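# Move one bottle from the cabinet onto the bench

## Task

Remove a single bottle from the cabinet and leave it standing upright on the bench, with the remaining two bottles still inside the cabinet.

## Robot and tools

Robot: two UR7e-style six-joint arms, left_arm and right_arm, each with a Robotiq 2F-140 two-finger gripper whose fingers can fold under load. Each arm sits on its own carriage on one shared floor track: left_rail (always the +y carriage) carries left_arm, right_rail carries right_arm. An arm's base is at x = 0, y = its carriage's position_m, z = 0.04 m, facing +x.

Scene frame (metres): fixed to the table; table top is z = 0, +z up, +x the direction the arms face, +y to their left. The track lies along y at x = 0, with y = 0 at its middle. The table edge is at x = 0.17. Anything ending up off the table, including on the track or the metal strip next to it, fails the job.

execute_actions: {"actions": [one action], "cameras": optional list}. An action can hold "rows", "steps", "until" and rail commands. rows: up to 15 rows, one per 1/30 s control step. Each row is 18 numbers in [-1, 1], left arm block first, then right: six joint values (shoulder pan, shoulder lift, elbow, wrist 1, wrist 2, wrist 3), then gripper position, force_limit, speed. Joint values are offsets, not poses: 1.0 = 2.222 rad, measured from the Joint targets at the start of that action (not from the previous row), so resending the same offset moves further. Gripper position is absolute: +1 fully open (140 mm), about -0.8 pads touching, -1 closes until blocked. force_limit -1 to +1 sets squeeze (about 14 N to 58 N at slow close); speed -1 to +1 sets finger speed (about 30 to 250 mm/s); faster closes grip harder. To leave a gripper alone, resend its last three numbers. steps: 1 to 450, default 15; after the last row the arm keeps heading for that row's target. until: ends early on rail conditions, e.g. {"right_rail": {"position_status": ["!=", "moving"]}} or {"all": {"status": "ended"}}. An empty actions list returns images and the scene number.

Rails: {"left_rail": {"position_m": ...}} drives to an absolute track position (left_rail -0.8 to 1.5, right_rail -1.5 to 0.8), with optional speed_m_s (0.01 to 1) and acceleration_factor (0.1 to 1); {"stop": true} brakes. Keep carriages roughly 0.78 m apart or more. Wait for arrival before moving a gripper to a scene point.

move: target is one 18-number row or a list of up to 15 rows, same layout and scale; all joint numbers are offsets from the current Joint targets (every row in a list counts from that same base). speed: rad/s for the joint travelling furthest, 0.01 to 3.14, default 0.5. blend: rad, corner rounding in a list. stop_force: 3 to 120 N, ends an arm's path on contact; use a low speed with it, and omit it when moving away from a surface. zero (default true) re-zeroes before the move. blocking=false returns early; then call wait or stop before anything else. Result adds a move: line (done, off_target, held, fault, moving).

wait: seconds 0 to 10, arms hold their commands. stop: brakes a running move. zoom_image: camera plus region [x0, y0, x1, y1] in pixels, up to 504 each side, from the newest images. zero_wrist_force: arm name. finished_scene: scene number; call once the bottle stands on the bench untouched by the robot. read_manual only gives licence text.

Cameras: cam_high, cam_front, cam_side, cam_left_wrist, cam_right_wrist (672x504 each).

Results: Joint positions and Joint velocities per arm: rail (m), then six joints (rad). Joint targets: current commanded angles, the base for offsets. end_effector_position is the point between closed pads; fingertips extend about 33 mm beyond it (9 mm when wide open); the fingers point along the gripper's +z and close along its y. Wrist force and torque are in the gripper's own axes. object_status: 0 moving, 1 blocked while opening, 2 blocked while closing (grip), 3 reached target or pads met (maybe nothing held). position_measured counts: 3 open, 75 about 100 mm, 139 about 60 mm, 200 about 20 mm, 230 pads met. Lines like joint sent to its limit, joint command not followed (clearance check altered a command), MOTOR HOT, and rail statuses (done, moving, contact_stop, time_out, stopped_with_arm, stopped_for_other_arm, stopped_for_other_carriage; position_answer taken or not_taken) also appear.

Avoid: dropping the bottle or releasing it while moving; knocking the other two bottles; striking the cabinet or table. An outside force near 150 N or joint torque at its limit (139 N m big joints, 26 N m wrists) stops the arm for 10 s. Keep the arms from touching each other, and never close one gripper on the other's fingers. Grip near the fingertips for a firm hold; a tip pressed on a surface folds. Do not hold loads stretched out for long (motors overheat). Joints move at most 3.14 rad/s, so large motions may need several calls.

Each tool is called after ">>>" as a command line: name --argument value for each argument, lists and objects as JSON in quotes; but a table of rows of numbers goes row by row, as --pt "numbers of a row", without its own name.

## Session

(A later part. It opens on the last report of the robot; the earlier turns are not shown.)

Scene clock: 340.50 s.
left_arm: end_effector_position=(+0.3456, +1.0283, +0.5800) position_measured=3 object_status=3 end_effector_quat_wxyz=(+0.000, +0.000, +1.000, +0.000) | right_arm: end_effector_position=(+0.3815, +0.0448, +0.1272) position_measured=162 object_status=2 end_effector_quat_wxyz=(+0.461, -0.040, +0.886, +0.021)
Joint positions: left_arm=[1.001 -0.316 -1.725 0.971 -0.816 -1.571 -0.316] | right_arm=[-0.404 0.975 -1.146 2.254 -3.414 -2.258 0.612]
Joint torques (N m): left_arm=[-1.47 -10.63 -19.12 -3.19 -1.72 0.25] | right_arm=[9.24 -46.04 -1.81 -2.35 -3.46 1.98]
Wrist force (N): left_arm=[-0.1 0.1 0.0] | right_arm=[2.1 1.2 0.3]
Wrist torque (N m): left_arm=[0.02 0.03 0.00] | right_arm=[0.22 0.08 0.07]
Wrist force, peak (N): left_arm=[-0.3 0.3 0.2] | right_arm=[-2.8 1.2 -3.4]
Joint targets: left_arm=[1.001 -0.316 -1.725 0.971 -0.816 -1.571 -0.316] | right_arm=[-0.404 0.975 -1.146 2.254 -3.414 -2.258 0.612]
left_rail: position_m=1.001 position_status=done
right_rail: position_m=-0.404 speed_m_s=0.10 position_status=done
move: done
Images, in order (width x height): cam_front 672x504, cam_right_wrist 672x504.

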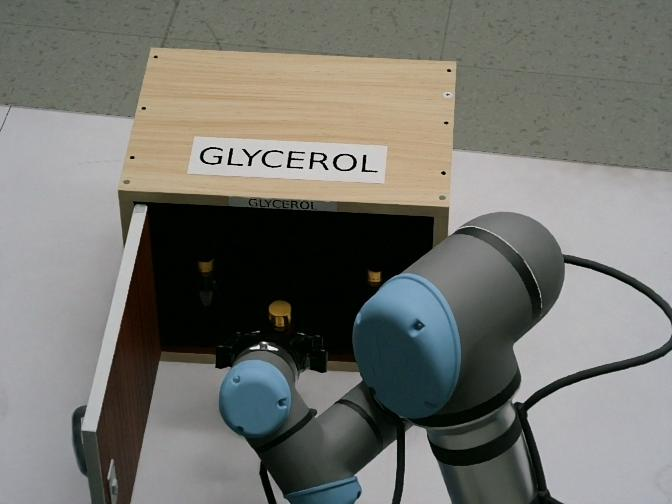

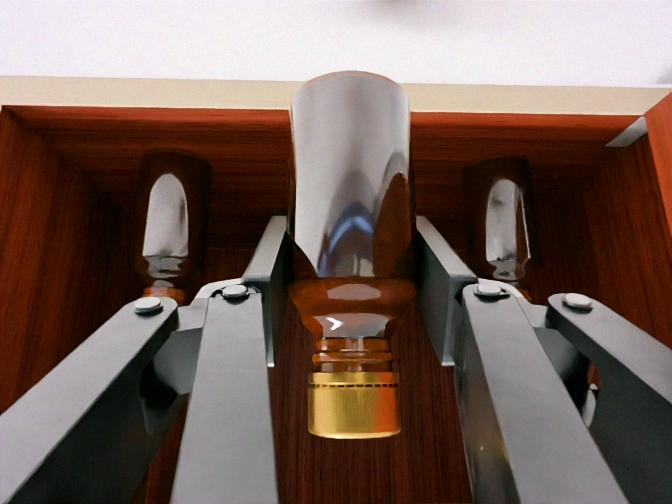

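>>> execute_actions --actions '[{"right_rail":{"position_m":-0.684,"speed_m_s":0.35,"acceleration_factor":0.25},"left_rail":{"position_m":0.543,"speed_m_s":0.4,"acceleration_factor":0.3},"steps":120,"until":{"all":{"status":"ended"}}}]' --cameras '["cam_front","cam_high"]'

Scene clock: 344.97 s.
left_arm: end_effector_position=(+0.3456, +0.5703, +0.5800) position_measured=3 object_status=3 end_effector_quat_wxyz=(+0.000, +0.000, +1.000, +0.000) | right_arm: end_effector_position=(+0.3814, -0.2352, +0.1272) position_measured=162 object_status=2 end_effector_quat_wxyz=(+0.461, -0.040, +0.886, +0.021)
Joint positions: left_arm=[0.543 -0.316 -1.725 0.971 -0.816 -1.571 -0.316] | right_arm=[-0.684 0.975 -1.146 2.254 -3.414 -2.258 0.612]
Joint torques (N m): left_arm=[-1.11 -10.63 -18.87 -3.24 -1.69 0.15] | right_arm=[3.91 -40.43 -12.65 -3.11 -1.85 2.1]
Wrist force (N): left_arm=[-0.2 0.0 0.2] | right_arm=[2.1 1.6 0.6]
Wrist torque (N m): left_arm=[-0.01 0.03 0.00] | right_arm=[0.30 0.10 0.07]
Wrist force, peak (N): left_arm=[0.0 1.2 0.0] | right_arm=[2.6 2.4 0.6]
Joint targets: left_arm=[0.543 -0.316 -1.725 0.971 -0.816 -1.571 -0.316] | right_arm=[-0.684 0.975 -1.146 2.254 -3.414 -2.258 0.612]
Tool commands: left_gripper/position=+1.0 left_gripper/force_limit=+1.0 left_gripper/speed=+1.0 right_gripper/position=-1.0 right_gripper/force_limit=-0.4 right_gripper/speed=-1.0
left_rail: position_m=0.543 speed_m_s=0.40 position_status=done
right_rail: position_m=-0.684 speed_m_s=0.35 position_status=done
Images, in order (width x height): cam_high 672x504, cam_front 672x504.

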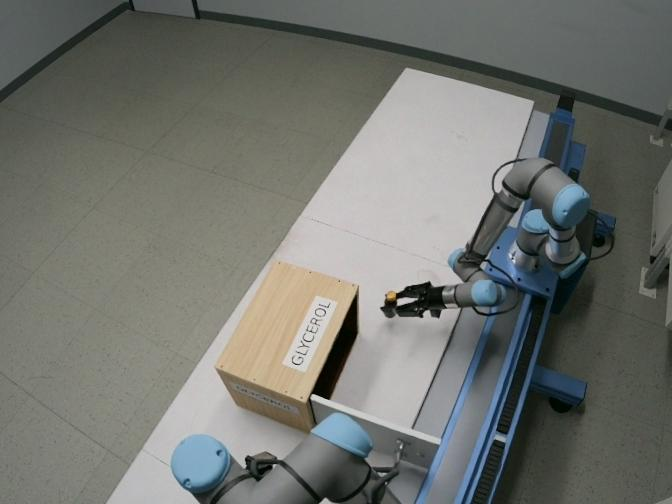

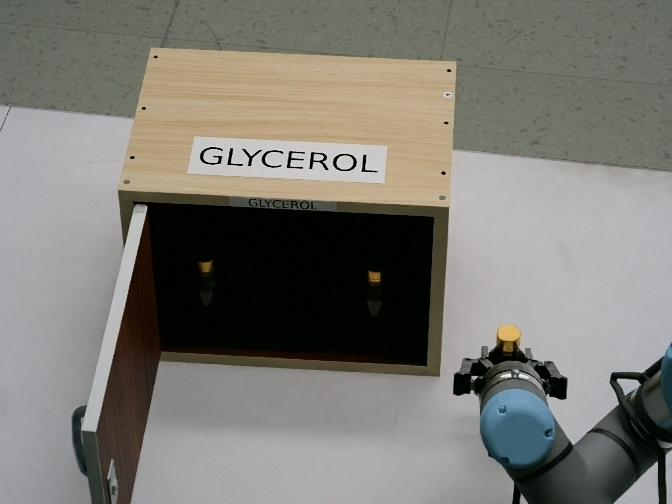

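>>> move --target '[-0.3969,-0.1114,0.5171,-0.4060,0,0.3878,-1,-0.5,0,0,0.0692,0.0017,-0.0709,0,0,-1,-0.4,-1]' --speed 0.6 --cameras '["cam_front","cam_side"]'

Scene clock: 378.80 s.
left_arm: end_effector_position=(+0.2413, +0.2921, +0.2253) position_measured=233 object_status=3 end_effector_quat_wxyz=(+0.000, +0.765, +0.644, +0.000) | right_arm: end_effector_position=(+0.3814, -0.2352, +0.0727) position_measured=162 object_status=2 end_effector_quat_wxyz=(+0.461, -0.040, +0.886, +0.021)
Joint positions: left_arm=[0.543 -1.198 -1.973 2.119 -1.718 -1.571 0.546] | right_arm=[-0.684 0.975 -0.992 2.258 -3.571 -2.258 0.612]
Joint torques (N m): left_arm=[-9.76 -18.58 -14.1 -4.34 -1.7 2.56] | right_arm=[-3.16 -24.16 2.1 -4.98 -0.01 1.92]
Wrist force (N): left_arm=[0.0 0.0 -0.1] | right_arm=[2.7 1.7 0.6]
Wrist torque (N m): left_arm=[0.00 0.03 -0.12] | right_arm=[0.30 -0.04 0.06]
Wrist force, peak (N): left_arm=[-0.7 -1.2 1.9] | right_arm=[2.9 1.6 0.7]
Joint targets: left_arm=[0.543 -1.198 -1.973 2.119 -1.718 -1.571 0.546] | right_arm=[-0.684 0.975 -0.992 2.258 -3.571 -2.258 0.612]
left_rail: position_m=0.543 speed_m_s=0.40 position_status=done
right_rail: position_m=-0.684 speed_m_s=0.35 position_status=done
move: done
Images, in order (width x height): cam_front 672x504, cam_side 672x504.

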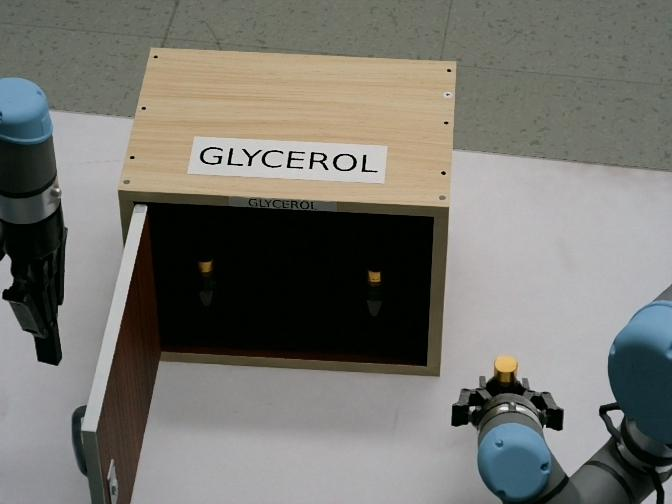

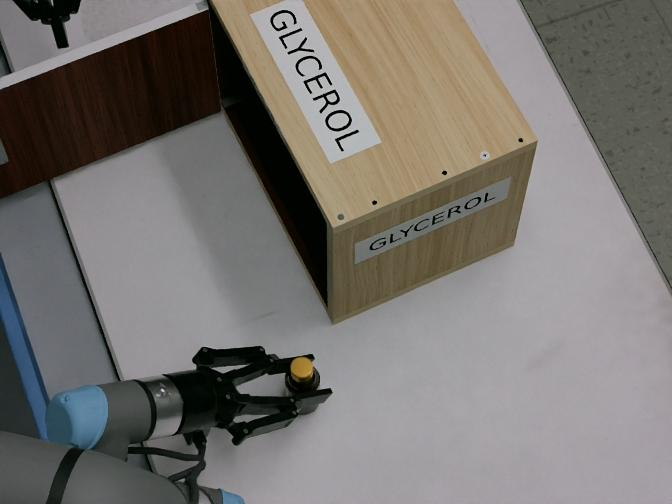

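Now touch down gently.

>>> move --target '[0,0,0,0,0,0,-1,-0.5,0,0,0.00524,-0.0003,-0.00496,0,0,-1,-0.4,-1]' --speed 0.015 --stop_force 5

Scene clock: 381.77 s.
left_arm: end_effector_position=(+0.2413, +0.2920, +0.2252) position_measured=233 object_status=3 end_effector_quat_wxyz=(+0.000, +0.765, +0.643, +0.000) | right_arm: end_effector_position=(+0.3815, -0.2351, +0.0687) position_measured=162 object_status=2 end_effector_quat_wxyz=(+0.461, -0.040, +0.886, +0.021)
Joint positions: left_arm=[0.543 -1.198 -1.973 2.119 -1.718 -1.571 0.546] | right_arm=[-0.684 0.975 -0.981 2.257 -3.582 -2.258 0.612]
Joint torques (N m): left_arm=[-8.17 -18.55 -14.75 -4.22 -1.84 2.58] | right_arm=[-2.68 -21.96 -23.13 -4.33 -0.16 1.73]
Wrist force (N): left_arm=[-0.1 0.0 0.2] | right_arm=[-0.2 1.4 -1.0]
Wrist torque (N m): left_arm=[0.00 0.03 -0.12] | right_arm=[0.26 0.09 0.10]
Wrist force, peak (N): left_arm=[-0.1 -0.2 0.4] | right_arm=[2.6 2.0 0.7]
Joint targets: left_arm=[0.543 -1.198 -1.973 2.119 -1.718 -1.571 0.546] | right_arm=[-0.684 0.975 -0.981 2.257 -3.582 -2.258 0.612]
left_rail: position_m=0.543 speed_m_s=0.40 position_status=done
right_rail: position_m=-0.684 speed_m_s=0.35 position_status=done
move: done

>>> execute_actions --actions '[{"rows":[[0,0,0,0,0,0,-1,-0.5,0,0,0,0,0,0,0,0.1,-0.4,-1]],"steps":40}]' --cameras '["cam_right_wrist"]'

Scene clock: 396.67 s.
left_arm: end_effector_position=(+0.2413, +0.2920, +0.2252) position_measured=233 object_status=3 end_effector_quat_wxyz=(+0.000, +0.765, +0.643, +0.000) | right_arm: end_effector_position=(+0.3815, -0.2351, +0.0687) position_measured=117 object_status=3 end_effector_quat_wxyz=(+0.461, -0.040, +0.886, +0.021)
Joint positions: left_arm=[0.543 -1.198 -1.973 2.119 -1.718 -1.571 0.546] | right_arm=[-0.684 0.975 -0.981 2.257 -3.582 -2.258 0.612]
Joint torques (N m): left_arm=[-8.5 -18.14 -14.41 -4.33 -1.81 2.54] | right_arm=[-2.57 -26.13 -12.77 -2.44 -0.17 1.63]
Wrist force (N): left_arm=[-0.1 0.0 0.0] | right_arm=[0.2 1.4 -0.8]
Wrist torque (N m): left_arm=[0.00 0.03 -0.12] | right_arm=[0.25 0.05 0.07]
Wrist force, peak (N): left_arm=[-0.2 0.2 0.3] | right_arm=[-0.5 1.3 -1.7]
Joint targets: left_arm=[0.543 -1.198 -1.973 2.119 -1.718 -1.571 0.546] | right_arm=[-0.684 0.975 -0.981 2.257 -3.582 -2.258 0.612]
left_rail: position_m=0.543 speed_m_s=0.40 position_status=done
right_rail: position_m=-0.684 speed_m_s=0.35 position_status=done
Images, in order (width x height): cam_right_wrist 672x504.

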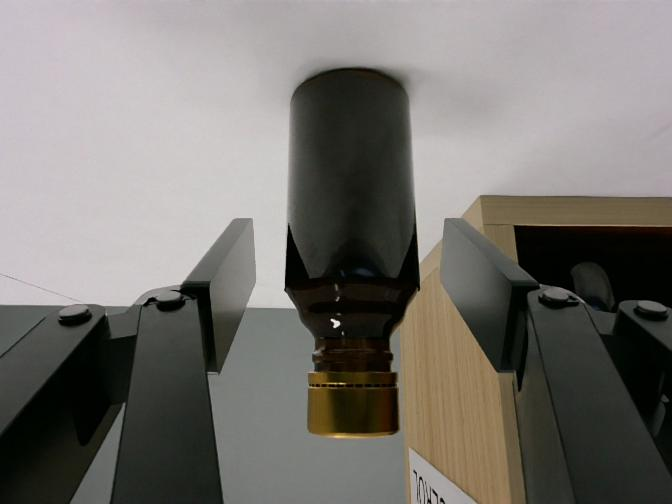

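>>> move --pt "-0.0391 0.0504 -0.0317 -0.0187 0 -0.1726 -1 -0.5 0 0.0353 -0.0511 0.0221 0.0523 -0.0230 0.0355 0.1 -0.4 -1" --pt "-0.0498 0.1117 -0.0781 -0.0336 0 -0.3090 -1 -0.5 0 0.0738 -0.1045 0.0361 0.1209 -0.0464 0.0779 0.1 -0.4 -1" --pt "-0.0420 0.1801 -0.1405 -0.0395 0 -0.4347 -1 -0.5 0 0.0738 -0.1045 0.0361 0.1209 -0.0464 0.0779 0.1 -0.4 -1" --pt "-0.0167 0.2567 -0.2243 -0.0324 0 -0.5666 -1 -0.5 0 0.0738 -0.1045 0.0361 0.1209 -0.0464 0.0779 0.1 -0.4 -1" --pt "0.0129 0.3156 -0.2982 -0.0173 0 -0.6704 -1 -0.5 0 0.0738 -0.1045 0.0361 0.1209 -0.0464 0.0779 0.1 -0.4 -1" --pt "0.0367 0.3526 -0.3489 -0.0037 0 -0.7410 -1 -0.5 0 0.0738 -0.1045 0.0361 0.1209 -0.0464 0.0779 0.1 -0.4 -1" --pt "0.0491 0.3696 -0.3731 0.0035 0 -0.7756 -1 -0.5 0 0.0738 -0.1045 0.0361 0.1209 -0.0464 0.0779 0.1 -0.4 -1" --pt "0.0576 0.3802 -0.3886 0.0084 0 -0.7671 -1 -0.5 0 0.0738 -0.1045 0.0361 0.1209 -0.0464 0.0779 0.1 -0.4 -1" --speed '[0.4,0.45,0.45,0.45,0.4,0.15,0.08,0.04]' --blend '[0.03,0.04,0.04,0.04,0.03,0.02,0.01,0]' --stop_force 18 --cameras '["cam_front","cam_side"]'

Scene clock: 410.60 s.
left_arm: end_effector_position=(+0.4335, +0.0185, +0.2254) position_measured=233 object_status=3 end_effector_quat_wxyz=(+0.000, -0.044, +0.999, +0.000) | right_arm: end_effector_position=(+0.2998, -0.2426, +0.1262) position_measured=117 object_status=3 end_effector_quat_wxyz=(+0.461, -0.039, +0.886, +0.021)
Joint positions: left_arm=[0.543 -1.077 -1.137 1.269 -1.704 -1.571 -1.166] | right_arm=[-0.684 1.139 -1.213 2.337 -3.314 -2.361 0.785]
Joint torques (N m): left_arm=[-3.79 -58.29 -15.74 -4.84 2.79 -2.41] | right_arm=[9.96 -41.53 -0.2 -1.75 -3.33 2.13]
Wrist force (N): left_arm=[6.5 -0.7 0.7] | right_arm=[-0.3 1.5 -1.3]
Wrist torque (N m): left_arm=[-0.04 -0.33 0.17] | right_arm=[0.25 0.11 0.05]
Wrist force, peak (N): left_arm=[22.7 4.1 -1.8] | right_arm=[0.0 1.7 -2.0]
Joint targets: left_arm=[0.543 -1.077 -1.137 1.269 -1.704 -1.571 -1.166] | right_arm=[-0.684 1.139 -1.213 2.337 -3.314 -2.361 0.785]
left_rail: position_m=0.543 speed_m_s=0.40 position_status=done
right_rail: position_m=-0.684 speed_m_s=0.35 position_status=done
move: contact (left_arm); left_arm: the elbow is farthest, 0.014 rad from its target
Images, in order (width x height): cam_front 672x504, cam_side 672x504.

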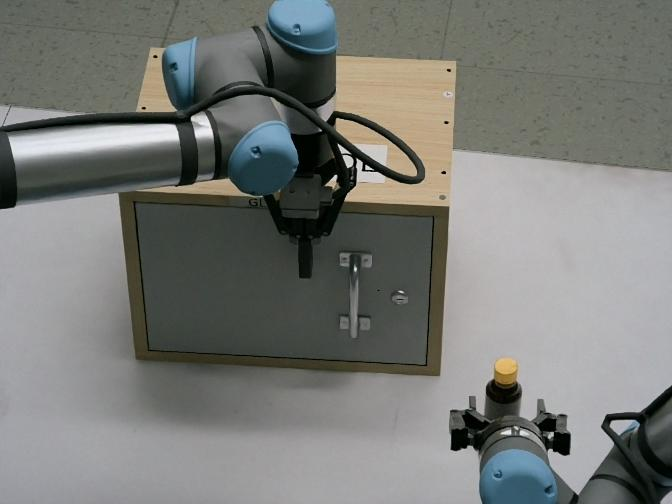

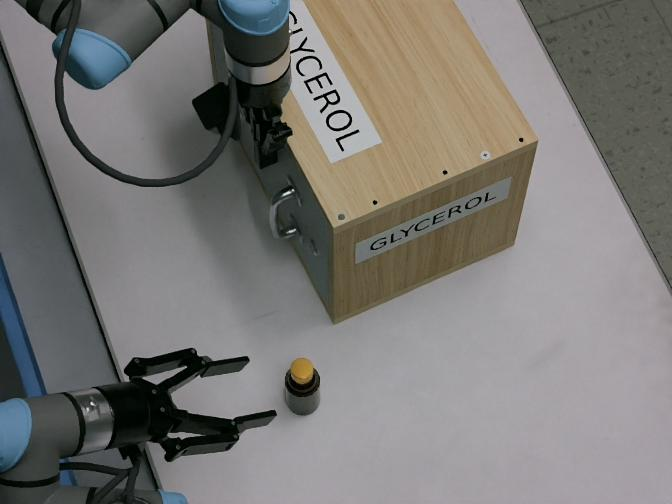

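>>> move --target '[-0.0415,-0.0605,0.0848,-0.0237,0,0.0999,-1,-0.5,0,0,0,0,0,0,0,0.1,-0.4,-1]' --speed 0.4 --cameras '["cam_front","cam_high"]'

>>> zoom_image --camera "cam_front" --region '[110, 170, 550, 430]'

Scene clock: 414.17 s.
left_arm: end_effector_position=(+0.3611, +0.0333, +0.2248) position_measured=233 object_status=3 end_effector_quat_wxyz=(+0.000, +0.112, +0.994, +0.000) | right_arm: end_effector_position=(+0.2998, -0.2426, +0.1262) position_measured=117 object_status=3 end_effector_quat_wxyz=(+0.461, -0.039, +0.886, +0.021)
Joint positions: left_arm=[0.543 -1.169 -1.271 1.458 -1.756 -1.571 -0.944] | right_arm=[-0.684 1.139 -1.213 2.337 -3.314 -2.361 0.785]
Joint torques (N m): left_arm=[-8.37 -50.95 -13.95 -4.44 -1.09 2.82] | right_arm=[9.52 -41.73 -0.51 -1.82 -3.23 2.04]
Wrist force (N): left_arm=[0.4 -0.9 0.0] | right_arm=[-0.2 1.2 -1.1]
Wrist torque (N m): left_arm=[-0.17 -0.07 -0.11] | right_arm=[0.19 0.10 0.06]
Wrist force, peak (N): left_arm=[6.5 -0.5 1.4] | right_arm=[-0.3 1.9 -1.7]
Joint targets: left_arm=[0.543 -1.169 -1.271 1.458 -1.756 -1.571 -0.944] | right_arm=[-0.684 1.139 -1.213 2.337 -3.314 -2.361 0.785]
left_rail: position_m=0.543 speed_m_s=0.40 position_status=done
right_rail: position_m=-0.684 speed_m_s=0.35 position_status=done
move: done
Images, in order (width x height): cam_high 672x504, cam_front 672x504.

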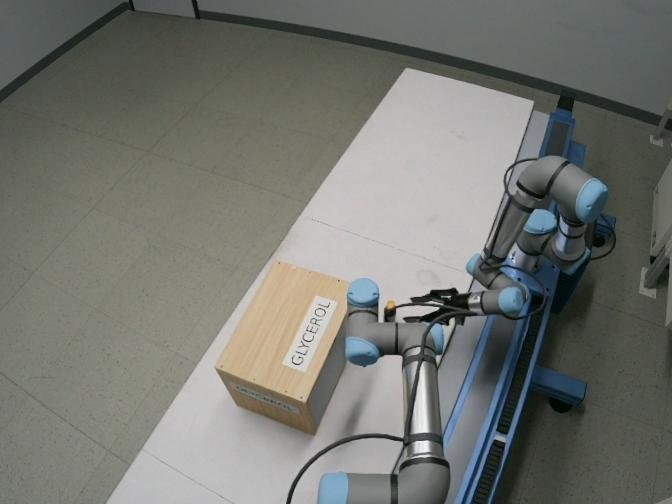

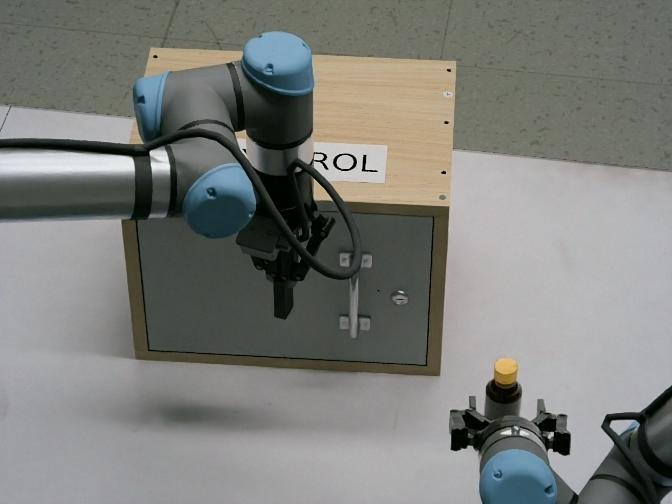

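Scaled by 1.145 from the camera's 672x504 image, which has a finer 960x720 frame.

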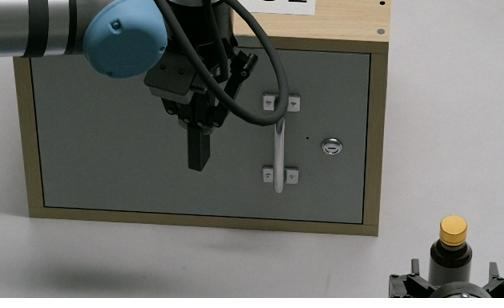

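>>> finished_scene --scene 2

The scene is finished: the task was done.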